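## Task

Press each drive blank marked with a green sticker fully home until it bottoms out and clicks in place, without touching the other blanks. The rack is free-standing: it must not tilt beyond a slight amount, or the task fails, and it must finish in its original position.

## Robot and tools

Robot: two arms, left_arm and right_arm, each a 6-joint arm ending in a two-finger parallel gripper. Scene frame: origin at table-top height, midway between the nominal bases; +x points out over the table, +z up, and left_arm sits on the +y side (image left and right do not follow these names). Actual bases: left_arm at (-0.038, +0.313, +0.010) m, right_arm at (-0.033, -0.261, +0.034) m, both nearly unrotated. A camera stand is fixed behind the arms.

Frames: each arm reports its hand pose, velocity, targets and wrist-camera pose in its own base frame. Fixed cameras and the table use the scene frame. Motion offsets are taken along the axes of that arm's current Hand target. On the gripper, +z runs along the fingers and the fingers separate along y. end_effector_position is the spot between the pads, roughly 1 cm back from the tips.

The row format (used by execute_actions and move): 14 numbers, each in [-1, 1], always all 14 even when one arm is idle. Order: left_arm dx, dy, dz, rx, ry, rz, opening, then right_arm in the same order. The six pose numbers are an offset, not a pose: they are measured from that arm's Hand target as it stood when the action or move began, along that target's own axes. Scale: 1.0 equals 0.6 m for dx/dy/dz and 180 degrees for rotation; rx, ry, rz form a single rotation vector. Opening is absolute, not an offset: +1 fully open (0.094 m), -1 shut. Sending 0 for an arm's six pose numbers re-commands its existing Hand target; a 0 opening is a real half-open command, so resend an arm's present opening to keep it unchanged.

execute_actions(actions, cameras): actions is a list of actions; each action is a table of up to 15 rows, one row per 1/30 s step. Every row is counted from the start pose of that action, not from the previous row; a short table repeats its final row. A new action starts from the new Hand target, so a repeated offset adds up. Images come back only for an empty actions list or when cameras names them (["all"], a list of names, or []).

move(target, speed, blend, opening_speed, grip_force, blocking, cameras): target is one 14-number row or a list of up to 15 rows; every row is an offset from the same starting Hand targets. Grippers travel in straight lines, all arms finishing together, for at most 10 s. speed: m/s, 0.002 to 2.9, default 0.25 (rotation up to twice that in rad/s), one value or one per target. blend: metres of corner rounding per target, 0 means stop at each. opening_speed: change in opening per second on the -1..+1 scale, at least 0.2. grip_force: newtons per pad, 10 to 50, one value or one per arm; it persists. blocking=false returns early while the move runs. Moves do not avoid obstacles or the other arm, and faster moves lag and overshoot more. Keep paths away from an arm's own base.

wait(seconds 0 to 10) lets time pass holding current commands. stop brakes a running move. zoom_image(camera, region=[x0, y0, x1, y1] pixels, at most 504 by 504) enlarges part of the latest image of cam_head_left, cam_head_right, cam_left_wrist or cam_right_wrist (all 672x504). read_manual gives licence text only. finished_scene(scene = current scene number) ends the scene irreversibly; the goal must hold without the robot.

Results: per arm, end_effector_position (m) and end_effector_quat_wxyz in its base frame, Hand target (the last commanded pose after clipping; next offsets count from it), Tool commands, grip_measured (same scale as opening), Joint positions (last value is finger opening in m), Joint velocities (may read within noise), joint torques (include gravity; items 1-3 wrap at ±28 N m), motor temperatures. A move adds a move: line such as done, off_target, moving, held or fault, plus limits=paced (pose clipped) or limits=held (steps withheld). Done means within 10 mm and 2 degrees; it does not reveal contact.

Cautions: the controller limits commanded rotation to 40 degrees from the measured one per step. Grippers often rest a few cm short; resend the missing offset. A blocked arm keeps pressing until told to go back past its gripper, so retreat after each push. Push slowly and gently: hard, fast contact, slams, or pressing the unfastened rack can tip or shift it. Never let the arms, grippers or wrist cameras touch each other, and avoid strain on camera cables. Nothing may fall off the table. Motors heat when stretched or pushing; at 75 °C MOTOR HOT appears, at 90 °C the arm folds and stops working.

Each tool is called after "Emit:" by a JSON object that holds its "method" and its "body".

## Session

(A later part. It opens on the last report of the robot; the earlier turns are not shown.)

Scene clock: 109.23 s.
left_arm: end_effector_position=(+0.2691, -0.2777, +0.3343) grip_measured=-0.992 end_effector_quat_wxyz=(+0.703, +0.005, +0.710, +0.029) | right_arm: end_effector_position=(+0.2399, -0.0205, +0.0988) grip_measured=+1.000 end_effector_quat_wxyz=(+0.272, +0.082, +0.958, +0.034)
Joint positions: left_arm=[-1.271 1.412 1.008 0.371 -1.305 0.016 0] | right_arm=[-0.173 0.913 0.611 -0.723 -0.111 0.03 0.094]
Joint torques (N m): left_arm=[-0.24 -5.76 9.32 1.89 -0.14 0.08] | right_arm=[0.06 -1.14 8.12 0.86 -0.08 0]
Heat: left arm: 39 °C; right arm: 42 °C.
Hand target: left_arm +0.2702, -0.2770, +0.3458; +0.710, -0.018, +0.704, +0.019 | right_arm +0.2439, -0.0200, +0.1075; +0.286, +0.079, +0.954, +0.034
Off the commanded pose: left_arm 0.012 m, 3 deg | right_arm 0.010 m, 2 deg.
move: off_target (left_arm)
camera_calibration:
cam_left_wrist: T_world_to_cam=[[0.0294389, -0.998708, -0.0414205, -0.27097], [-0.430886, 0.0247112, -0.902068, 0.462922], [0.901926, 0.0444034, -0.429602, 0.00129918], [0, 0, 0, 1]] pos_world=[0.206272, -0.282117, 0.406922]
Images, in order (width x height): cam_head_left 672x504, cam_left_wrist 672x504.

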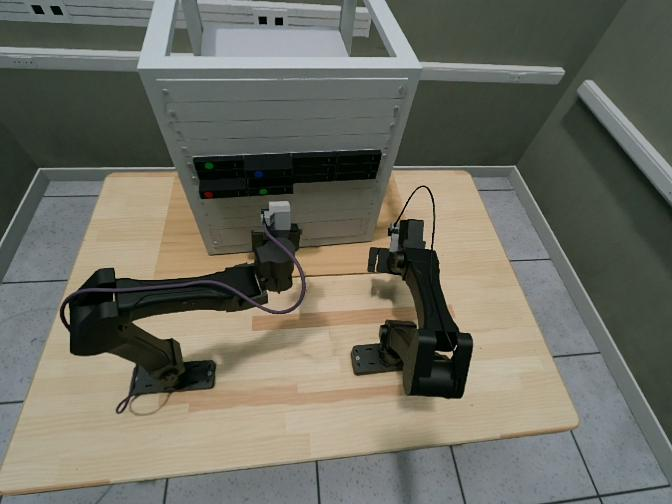

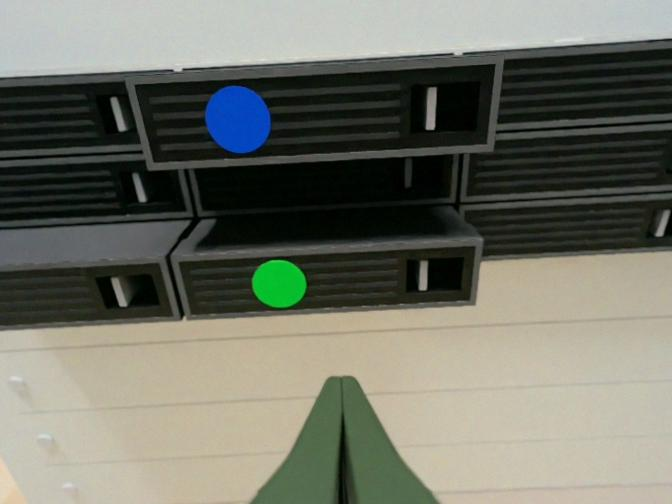

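Emit:
{"method": "move", "body": {"target": [-0.005, 0.006, 0.075, 0, 0, 0, -1, 0, 0, 0, 0, 0, 0, 1], "speed": 0.08, "cameras": ["cam_left_wrist"]}}

Scene clock: 113.87 s.
left_arm: end_effector_position=(+0.3112, -0.2666, +0.3369) grip_measured=-0.992 end_effector_quat_wxyz=(+0.702, -0.007, +0.711, +0.037) | right_arm: end_effector_position=(+0.2399, -0.0205, +0.0988) grip_measured=+1.000 end_effector_quat_wxyz=(+0.272, +0.082, +0.958, +0.034)
Joint positions: left_arm=[-1.133 1.449 1.05 0.371 -1.195 0.018 0] | right_arm=[-0.173 0.913 0.611 -0.723 -0.111 0.03 0.094]
Joint torques (N m): left_arm=[0.06 -5.93 9.81 1.91 0.16 0.07] | right_arm=[0.05 -1.17 8.16 0.85 -0.07 -0.01]
Heat: left arm: 39 °C; right arm: 42 °C.
Hand target: left_arm +0.3149, -0.2711, +0.3493; +0.710, -0.018, +0.704, +0.019 | right_arm +0.2439, -0.0200, +0.1075; +0.286, +0.079, +0.954, +0.034
Off the commanded pose: left_arm 0.014 m, 3 deg | right_arm 0.010 m, 2 deg.
move: off_target (left_arm)
camera_calibration:
cam_left_wrist: T_world_to_cam=[[0.0579712, -0.997627, -0.0371407, -0.271016], [-0.432589, 0.00842653, -0.901552, 0.479168], [0.899726, 0.0683307, -0.431074, -0.0285521], [0, 0, 0, 1]] pos_world=[0.248683, -0.272459, 0.409621]
Images, in order (width x height): cam_left_wrist 672x504.

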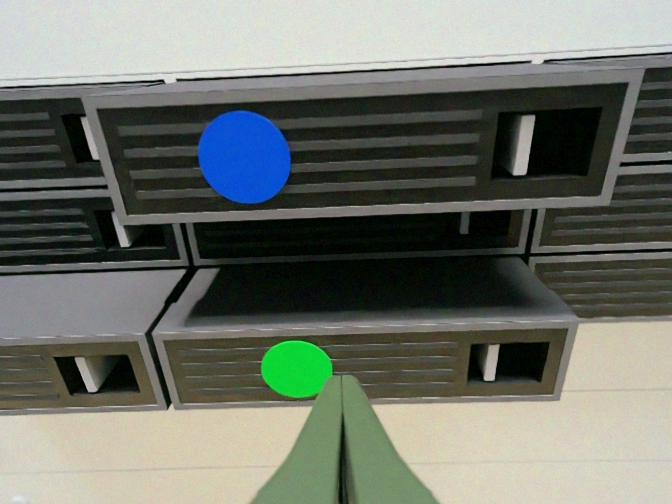

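Emit:
{"method": "move", "body": {"target": [[-0.002, -0.006, 0.06, 0, 0, 0, -1, 0, 0, 0, 0, 0, 0, 1], [-0.002, -0.006, 0.088, 0, 0, 0, -1, 0, 0, 0, 0, 0, 0, 1]], "speed": [0.05, 0.03], "blend": [0.005, 0], "cameras": ["cam_left_wrist"]}}

Scene clock: 118.10 s.
left_arm: end_effector_position=(+0.3593, -0.2682, +0.3394) grip_measured=-0.992 end_effector_quat_wxyz=(+0.702, -0.009, +0.711, +0.037) | right_arm: end_effector_position=(+0.2399, -0.0205, +0.0988) grip_measured=+1.000 end_effector_quat_wxyz=(+0.272, +0.082, +0.958, +0.034)
Joint positions: left_arm=[-1.004 1.544 1.148 0.371 -1.069 0.018 0] | right_arm=[-0.173 0.913 0.611 -0.723 -0.111 0.03 0.094]
Joint torques (N m): left_arm=[1.05 -6.37 10.15 1.92 0.37 -0.03] | right_arm=[0.09 -1.14 8.13 0.86 -0.08 -0.02]
Heat: left arm: 40 °C; right arm: 42 °C.
Hand target: left_arm +0.3678, -0.2719, +0.3509; +0.710, -0.018, +0.704, +0.019 | right_arm +0.2439, -0.0200, +0.1075; +0.286, +0.079, +0.954, +0.034
Off the commanded pose: left_arm 0.015 m, 3 deg | right_arm 0.010 m, 2 deg.
move: off_target (left_arm)
camera_calibration:
cam_left_wrist: T_world_to_cam=[[0.0605354, -0.997622, -0.0329484, -0.277594], [-0.43388, 0.00342839, -0.900964, 0.501145], [0.898935, 0.0688359, -0.432641, -0.0696846], [0, 0, 0, 1]] pos_world=[0.296883, -0.273855, 0.412219]
Images, in order (width x height): cam_left_wrist 672x504.

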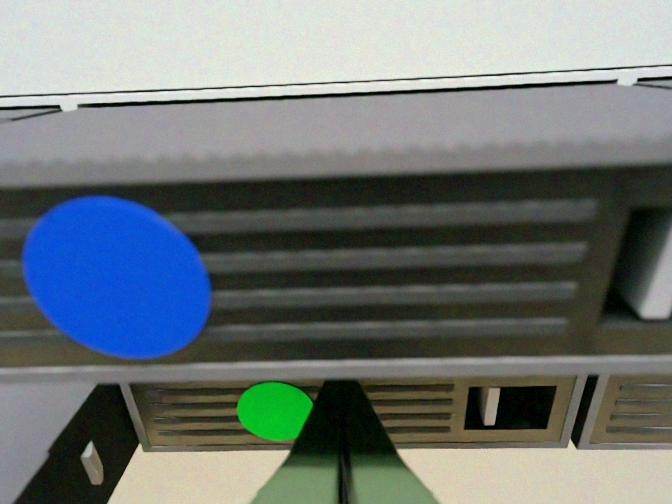

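Emit:
{"method": "move", "body": {"target": [0, 0, 0.0133, 0, 0, 0, -1, 0, 0, 0, 0, 0, 0, 1], "speed": 0.03, "cameras": ["cam_left_wrist"]}}

Scene clock: 120.47 s.
left_arm: end_effector_position=(+0.3597, -0.2688, +0.3395) grip_measured=-0.992 end_effector_quat_wxyz=(+0.702, -0.009, +0.711, +0.037) | right_arm: end_effector_position=(+0.2399, -0.0205, +0.0988) grip_measured=+1.000 end_effector_quat_wxyz=(+0.272, +0.082, +0.958, +0.034)
Joint positions: left_arm=[-1.004 1.547 1.151 0.371 -1.069 0.018 0] | right_arm=[-0.173 0.913 0.611 -0.723 -0.111 0.03 0.094]
Joint torques (N m): left_arm=[2.44 -5.71 11.12 1.94 0.53 0.02] | right_arm=[0.05 -1.21 8.14 0.84 -0.09 -0.02]
Heat: left arm: 40 °C; right arm: 42 °C.
Hand target: left_arm +0.3758, -0.2715, +0.3510; +0.710, -0.018, +0.704, +0.019 | right_arm +0.2439, -0.0200, +0.1075; +0.286, +0.079, +0.954, +0.034
Off the commanded pose: left_arm 0.020 m, 3 deg | right_arm 0.010 m, 2 deg.
move: off_target (left_arm)
camera_calibration:
cam_left_wrist: T_world_to_cam=[[0.0608536, -0.997601, -0.032991, -0.278384], [-0.433914, 0.00332597, -0.900948, 0.501387], [0.898897, 0.0691412, -0.432671, -0.0698457], [0, 0, 0, 1]] pos_world=[0.297283, -0.274555, 0.412319]
Images, in order (width x height): cam_left_wrist 672x504.

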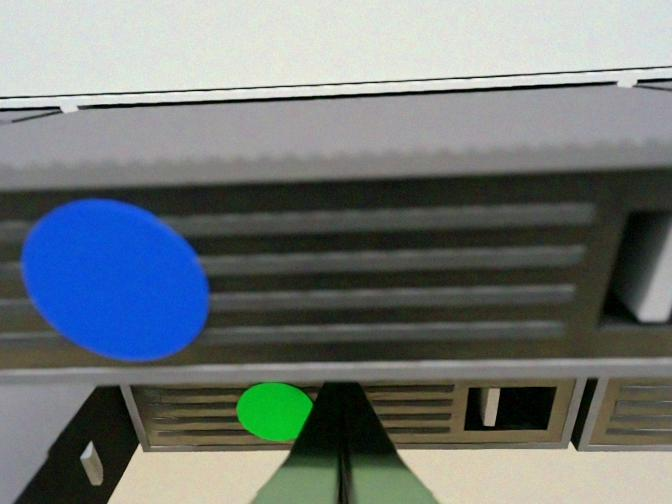

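Emit:
{"method": "move", "body": {"target": [0, 0, 0.0133, 0, 0, 0, -1, 0, 0, 0, 0, 0, 0, 1], "speed": 0.03, "cameras": ["cam_left_wrist"]}}

Scene clock: 122.33 s.
left_arm: end_effector_position=(+0.3605, -0.2682, +0.3401) grip_measured=-0.992 end_effector_quat_wxyz=(+0.702, -0.012, +0.711, +0.038) | right_arm: end_effector_position=(+0.2399, -0.0205, +0.0988) grip_measured=+1.000 end_effector_quat_wxyz=(+0.272, +0.082, +0.958, +0.034)
Joint positions: left_arm=[-1.002 1.55 1.155 0.371 -1.074 0.018 0] | right_arm=[-0.173 0.913 0.611 -0.723 -0.111 0.03 0.094]
Joint torques (N m): left_arm=[4.15 -4.93 11.63 1.96 0.76 -0.02] | right_arm=[0.1 -1.18 8.08 0.85 -0.07 0]
Heat: left arm: 40 °C; right arm: 42 °C.
Hand target: left_arm +0.3838, -0.2711, +0.3511; +0.710, -0.018, +0.704, +0.019 | right_arm +0.2439, -0.0200, +0.1075; +0.286, +0.079, +0.954, +0.034
Off the commanded pose: left_arm 0.026 m, 3 deg | right_arm 0.010 m, 2 deg.
move: off_target (left_arm)
camera_calibration:
cam_left_wrist: T_world_to_cam=[[0.0665871, -0.997277, -0.0316913, -0.280259], [-0.433097, -0.000274539, -0.901347, 0.50121], [0.898884, 0.0737435, -0.431936, -0.0693651], [0, 0, 0, 1]] pos_world=[0.298086, -0.274243, 0.412921]
Images, in order (width x height): cam_left_wrist 672x504.

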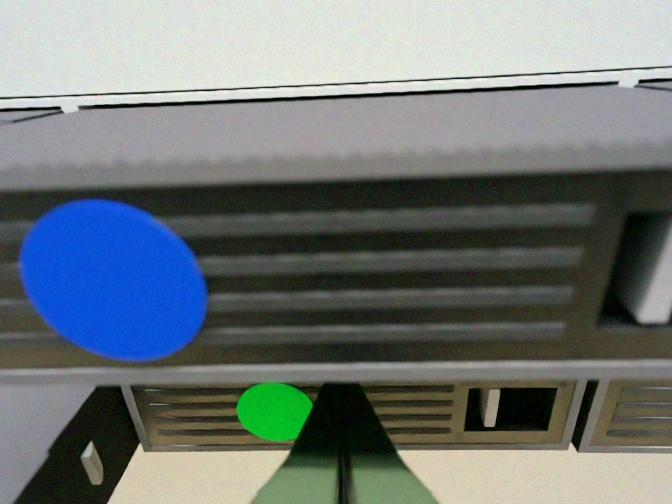

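Emit:
{"method": "move", "body": {"target": [0, 0, -0.2, 0, 0, 0, -1, 0, 0, 0, 0, 0, 0, 1], "speed": 0.12, "cameras": ["all"]}}

Scene clock: 125.17 s.
left_arm: end_effector_position=(+0.2660, -0.2887, +0.3358) grip_measured=-0.992 end_effector_quat_wxyz=(+0.704, +0.008, +0.710, +0.031) | right_arm: end_effector_position=(+0.2399, -0.0205, +0.0988) grip_measured=+1.000 end_effector_quat_wxyz=(+0.272, +0.082, +0.958, +0.034)
Joint positions: left_arm=[-1.291 1.449 1.045 0.371 -1.325 0.024 0] | right_arm=[-0.173 0.913 0.611 -0.723 -0.111 0.03 0.094]
Joint torques (N m): left_arm=[0.17 -10.14 6.67 1.82 -0.18 0.1] | right_arm=[0.06 -1.22 8.09 0.84 -0.08 0.01]
Heat: left arm: 40 °C; right arm: 42 °C.
Hand target: left_arm +0.2639, -0.2773, +0.3500; +0.710, -0.018, +0.704, +0.019 | right_arm +0.2439, -0.0200, +0.1075; +0.286, +0.079, +0.954, +0.034
Off the commanded pose: left_arm 0.018 m, 3 deg | right_arm 0.010 m, 2 deg.
move: off_target (left_arm)
camera_calibration:
cam_left_wrist: T_world_to_cam=[[0.0292419, -0.998379, -0.04883, -0.27914], [-0.430475, 0.0315104, -0.902052, 0.465171], [0.902129, 0.0473978, -0.428856, 0.00569185], [0, 0, 0, 1]] pos_world=[0.203272, -0.293615, 0.40842]

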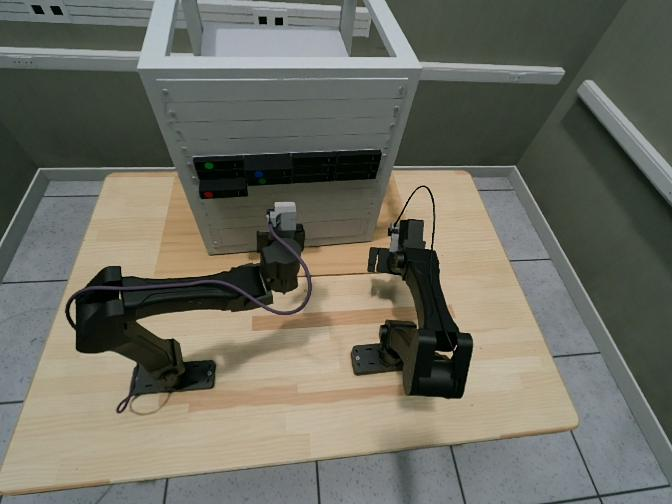

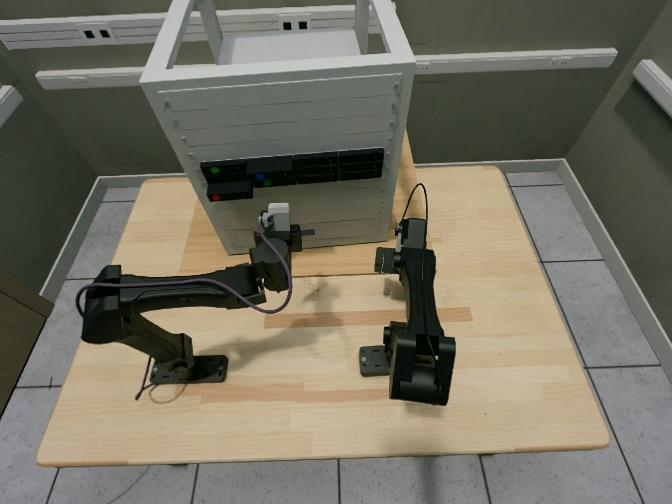

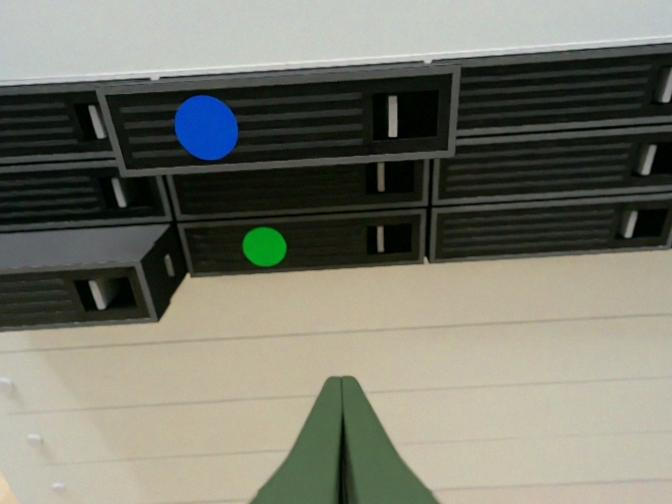

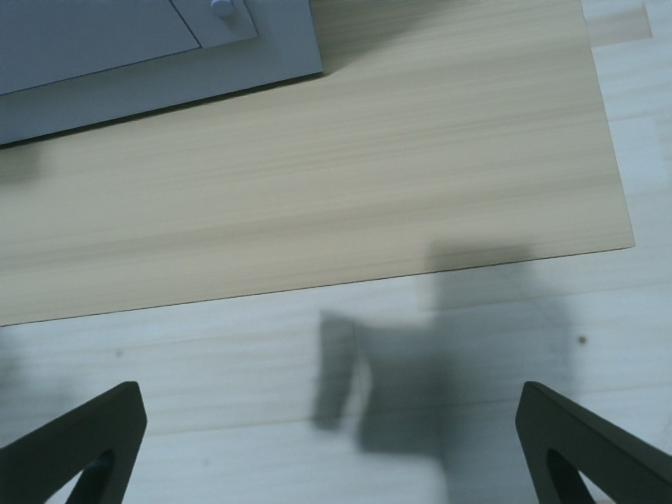

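Emit:
{"method": "move", "body": {"target": [-0.0167, 0.2958, -0.008, 0, 0, 0, -1, -0.2767, 0.1902, -0.3493, -0.0633, -0.3204, -0.0740, -1], "speed": 0.2, "cameras": ["all"]}}

Scene clock: 134.83 s.
left_arm: end_effector_position=(+0.2509, -0.0999, +0.3625) grip_measured=-0.992 end_effector_quat_wxyz=(+0.714, -0.025, +0.700, +0.024) | right_arm: end_effector_position=(+0.2808, +0.0621, +0.3563) grip_measured=-0.978 end_effector_quat_wxyz=(+0.690, -0.053, +0.720, +0.052)
Joint positions: left_arm=[-1.015 0.706 0.731 0.019 -1.084 0.035 0] | right_arm=[0.321 0.617 0.765 -0.19 0.171 0.009 0.001]
Joint torques (N m): left_arm=[0.32 -0.65 6.95 1.17 0.28 -0.18] | right_arm=[0.36 1.51 10.17 1.81 0.08 -0.12]
Heat: left arm: 39 °C; right arm: 43 °C.
Hand target: left_arm +0.2499, -0.1004, +0.3601; +0.710, -0.018, +0.704, +0.019 | right_arm +0.2803, +0.0600, +0.3846; +0.717, -0.049, +0.694, +0.051
Off the commanded pose: left_arm 0.003 m, 1 deg | right_arm 0.028 m, 4 deg.
move: off_target (right_arm)
camera_calibration:
cam_left_wrist: T_world_to_cam=[[0.06477, -0.997858, 0.00913879, -0.118847], [-0.402264, -0.0344894, -0.914874, 0.467686], [0.913229, 0.0555802, -0.403637, 0.0107691], [0, 0, 0, 1]] pos_world=[0.185996, -0.103061, 0.433306]
cam_right_wrist: T_world_to_cam=[[0.143943, -0.989353, 0.0214672, 0.0118847], [-0.447898, -0.084479, -0.890085, 0.48582], [0.882422, 0.118507, -0.455289, 0.00104075], [0, 0, 0, 1]] pos_world=[0.214969, 0.0526764, 0.43264]

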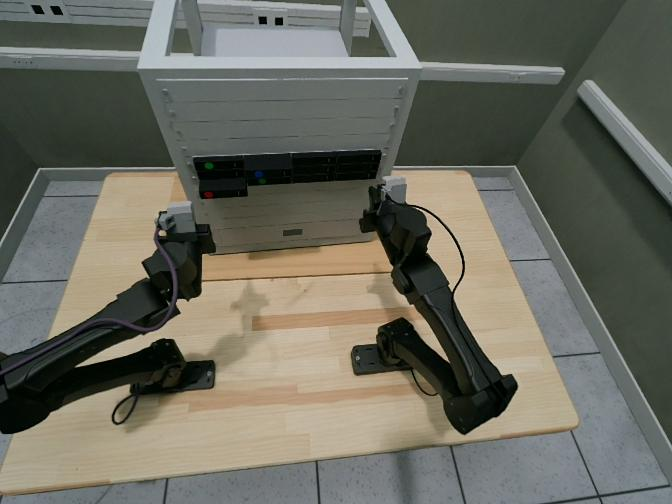

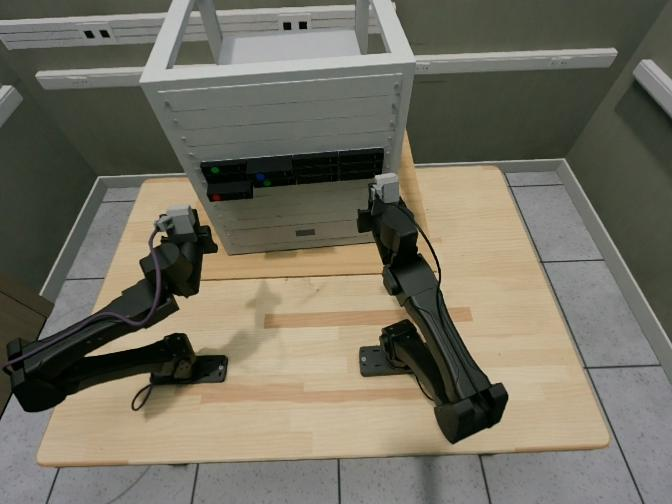

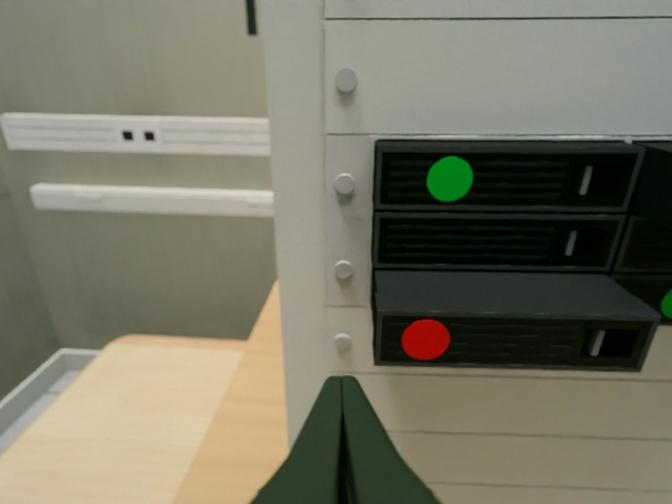

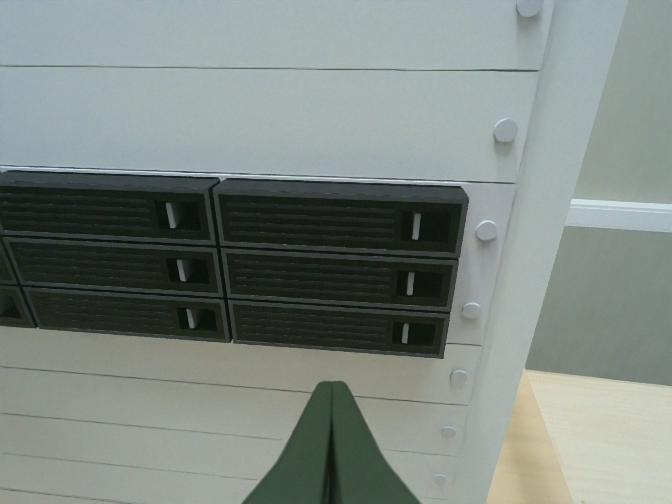

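Emit:
{"method": "move", "body": {"target": [0, 0, 0, 0, 0, 0, -1, 0.0662, 0.2047, 0.0023, 0.0306, 0.0056, 0, -1], "speed": 0.12, "cameras": ["cam_right_wrist", "cam_head_right"]}}

Scene clock: 157.87 s.
left_arm: end_effector_position=(+0.2509, -0.0999, +0.3625) grip_measured=-0.992 end_effector_quat_wxyz=(+0.714, -0.025, +0.700, +0.024) | right_arm: end_effector_position=(+0.2662, +0.1848, +0.3403) grip_measured=-0.978 end_effector_quat_wxyz=(+0.706, -0.025, +0.708, +0.014)
Joint positions: left_arm=[-1.015 0.706 0.731 0.019 -1.084 0.035 0] | right_arm=[1.108 0.978 0.753 0.218 1.054 -0.01 0.001]
Joint torques (N m): left_arm=[0.5 -0.46 6.94 1.16 0.24 -0.18] | right_arm=[0.39 -1.47 6.74 1.44 0.06 -0.12]
Motor temperatures (°C): left_arm=[31 33 38 34 33 31 33] | right_arm=[31 37 44 42 31 31 34]
Heat: left arm: 38 °C; right arm: 44 °C.
Hand target: left_arm +0.2498, -0.1003, +0.3601; +0.710, -0.018, +0.704, +0.019 | right_arm +0.2658, +0.1820, +0.3450; +0.712, -0.014, +0.702, +0.017
Off the commanded pose: left_arm 0.003 m, 1 deg | right_arm 0.006 m, 2 deg.
move: done
camera_calibration:
cam_right_wrist: T_world_to_cam=[[0.0483405, -0.998074, 0.0388655, 0.156802], [-0.418471, -0.0555688, -0.906529, 0.467829], [0.906943, 0.027558, -0.420351, -0.00959331], [0, 0, 0, 1]] pos_world=[0.196893, 0.182762, 0.413973]
Images, in order (width x height): cam_head_right 672x504, cam_right_wrist 672x504.

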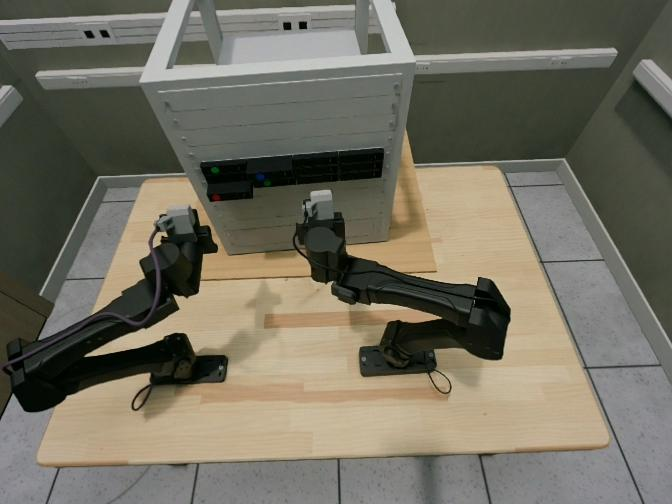

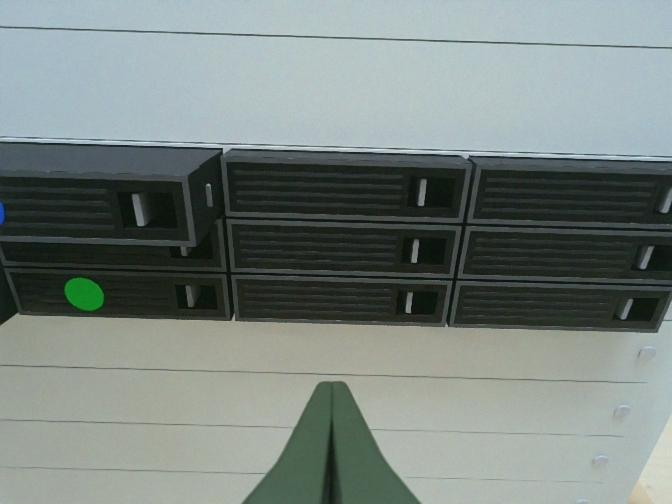

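Emit:
{"method": "finished_scene", "body": {"scene": 1}}

The scene is finished: the task was done.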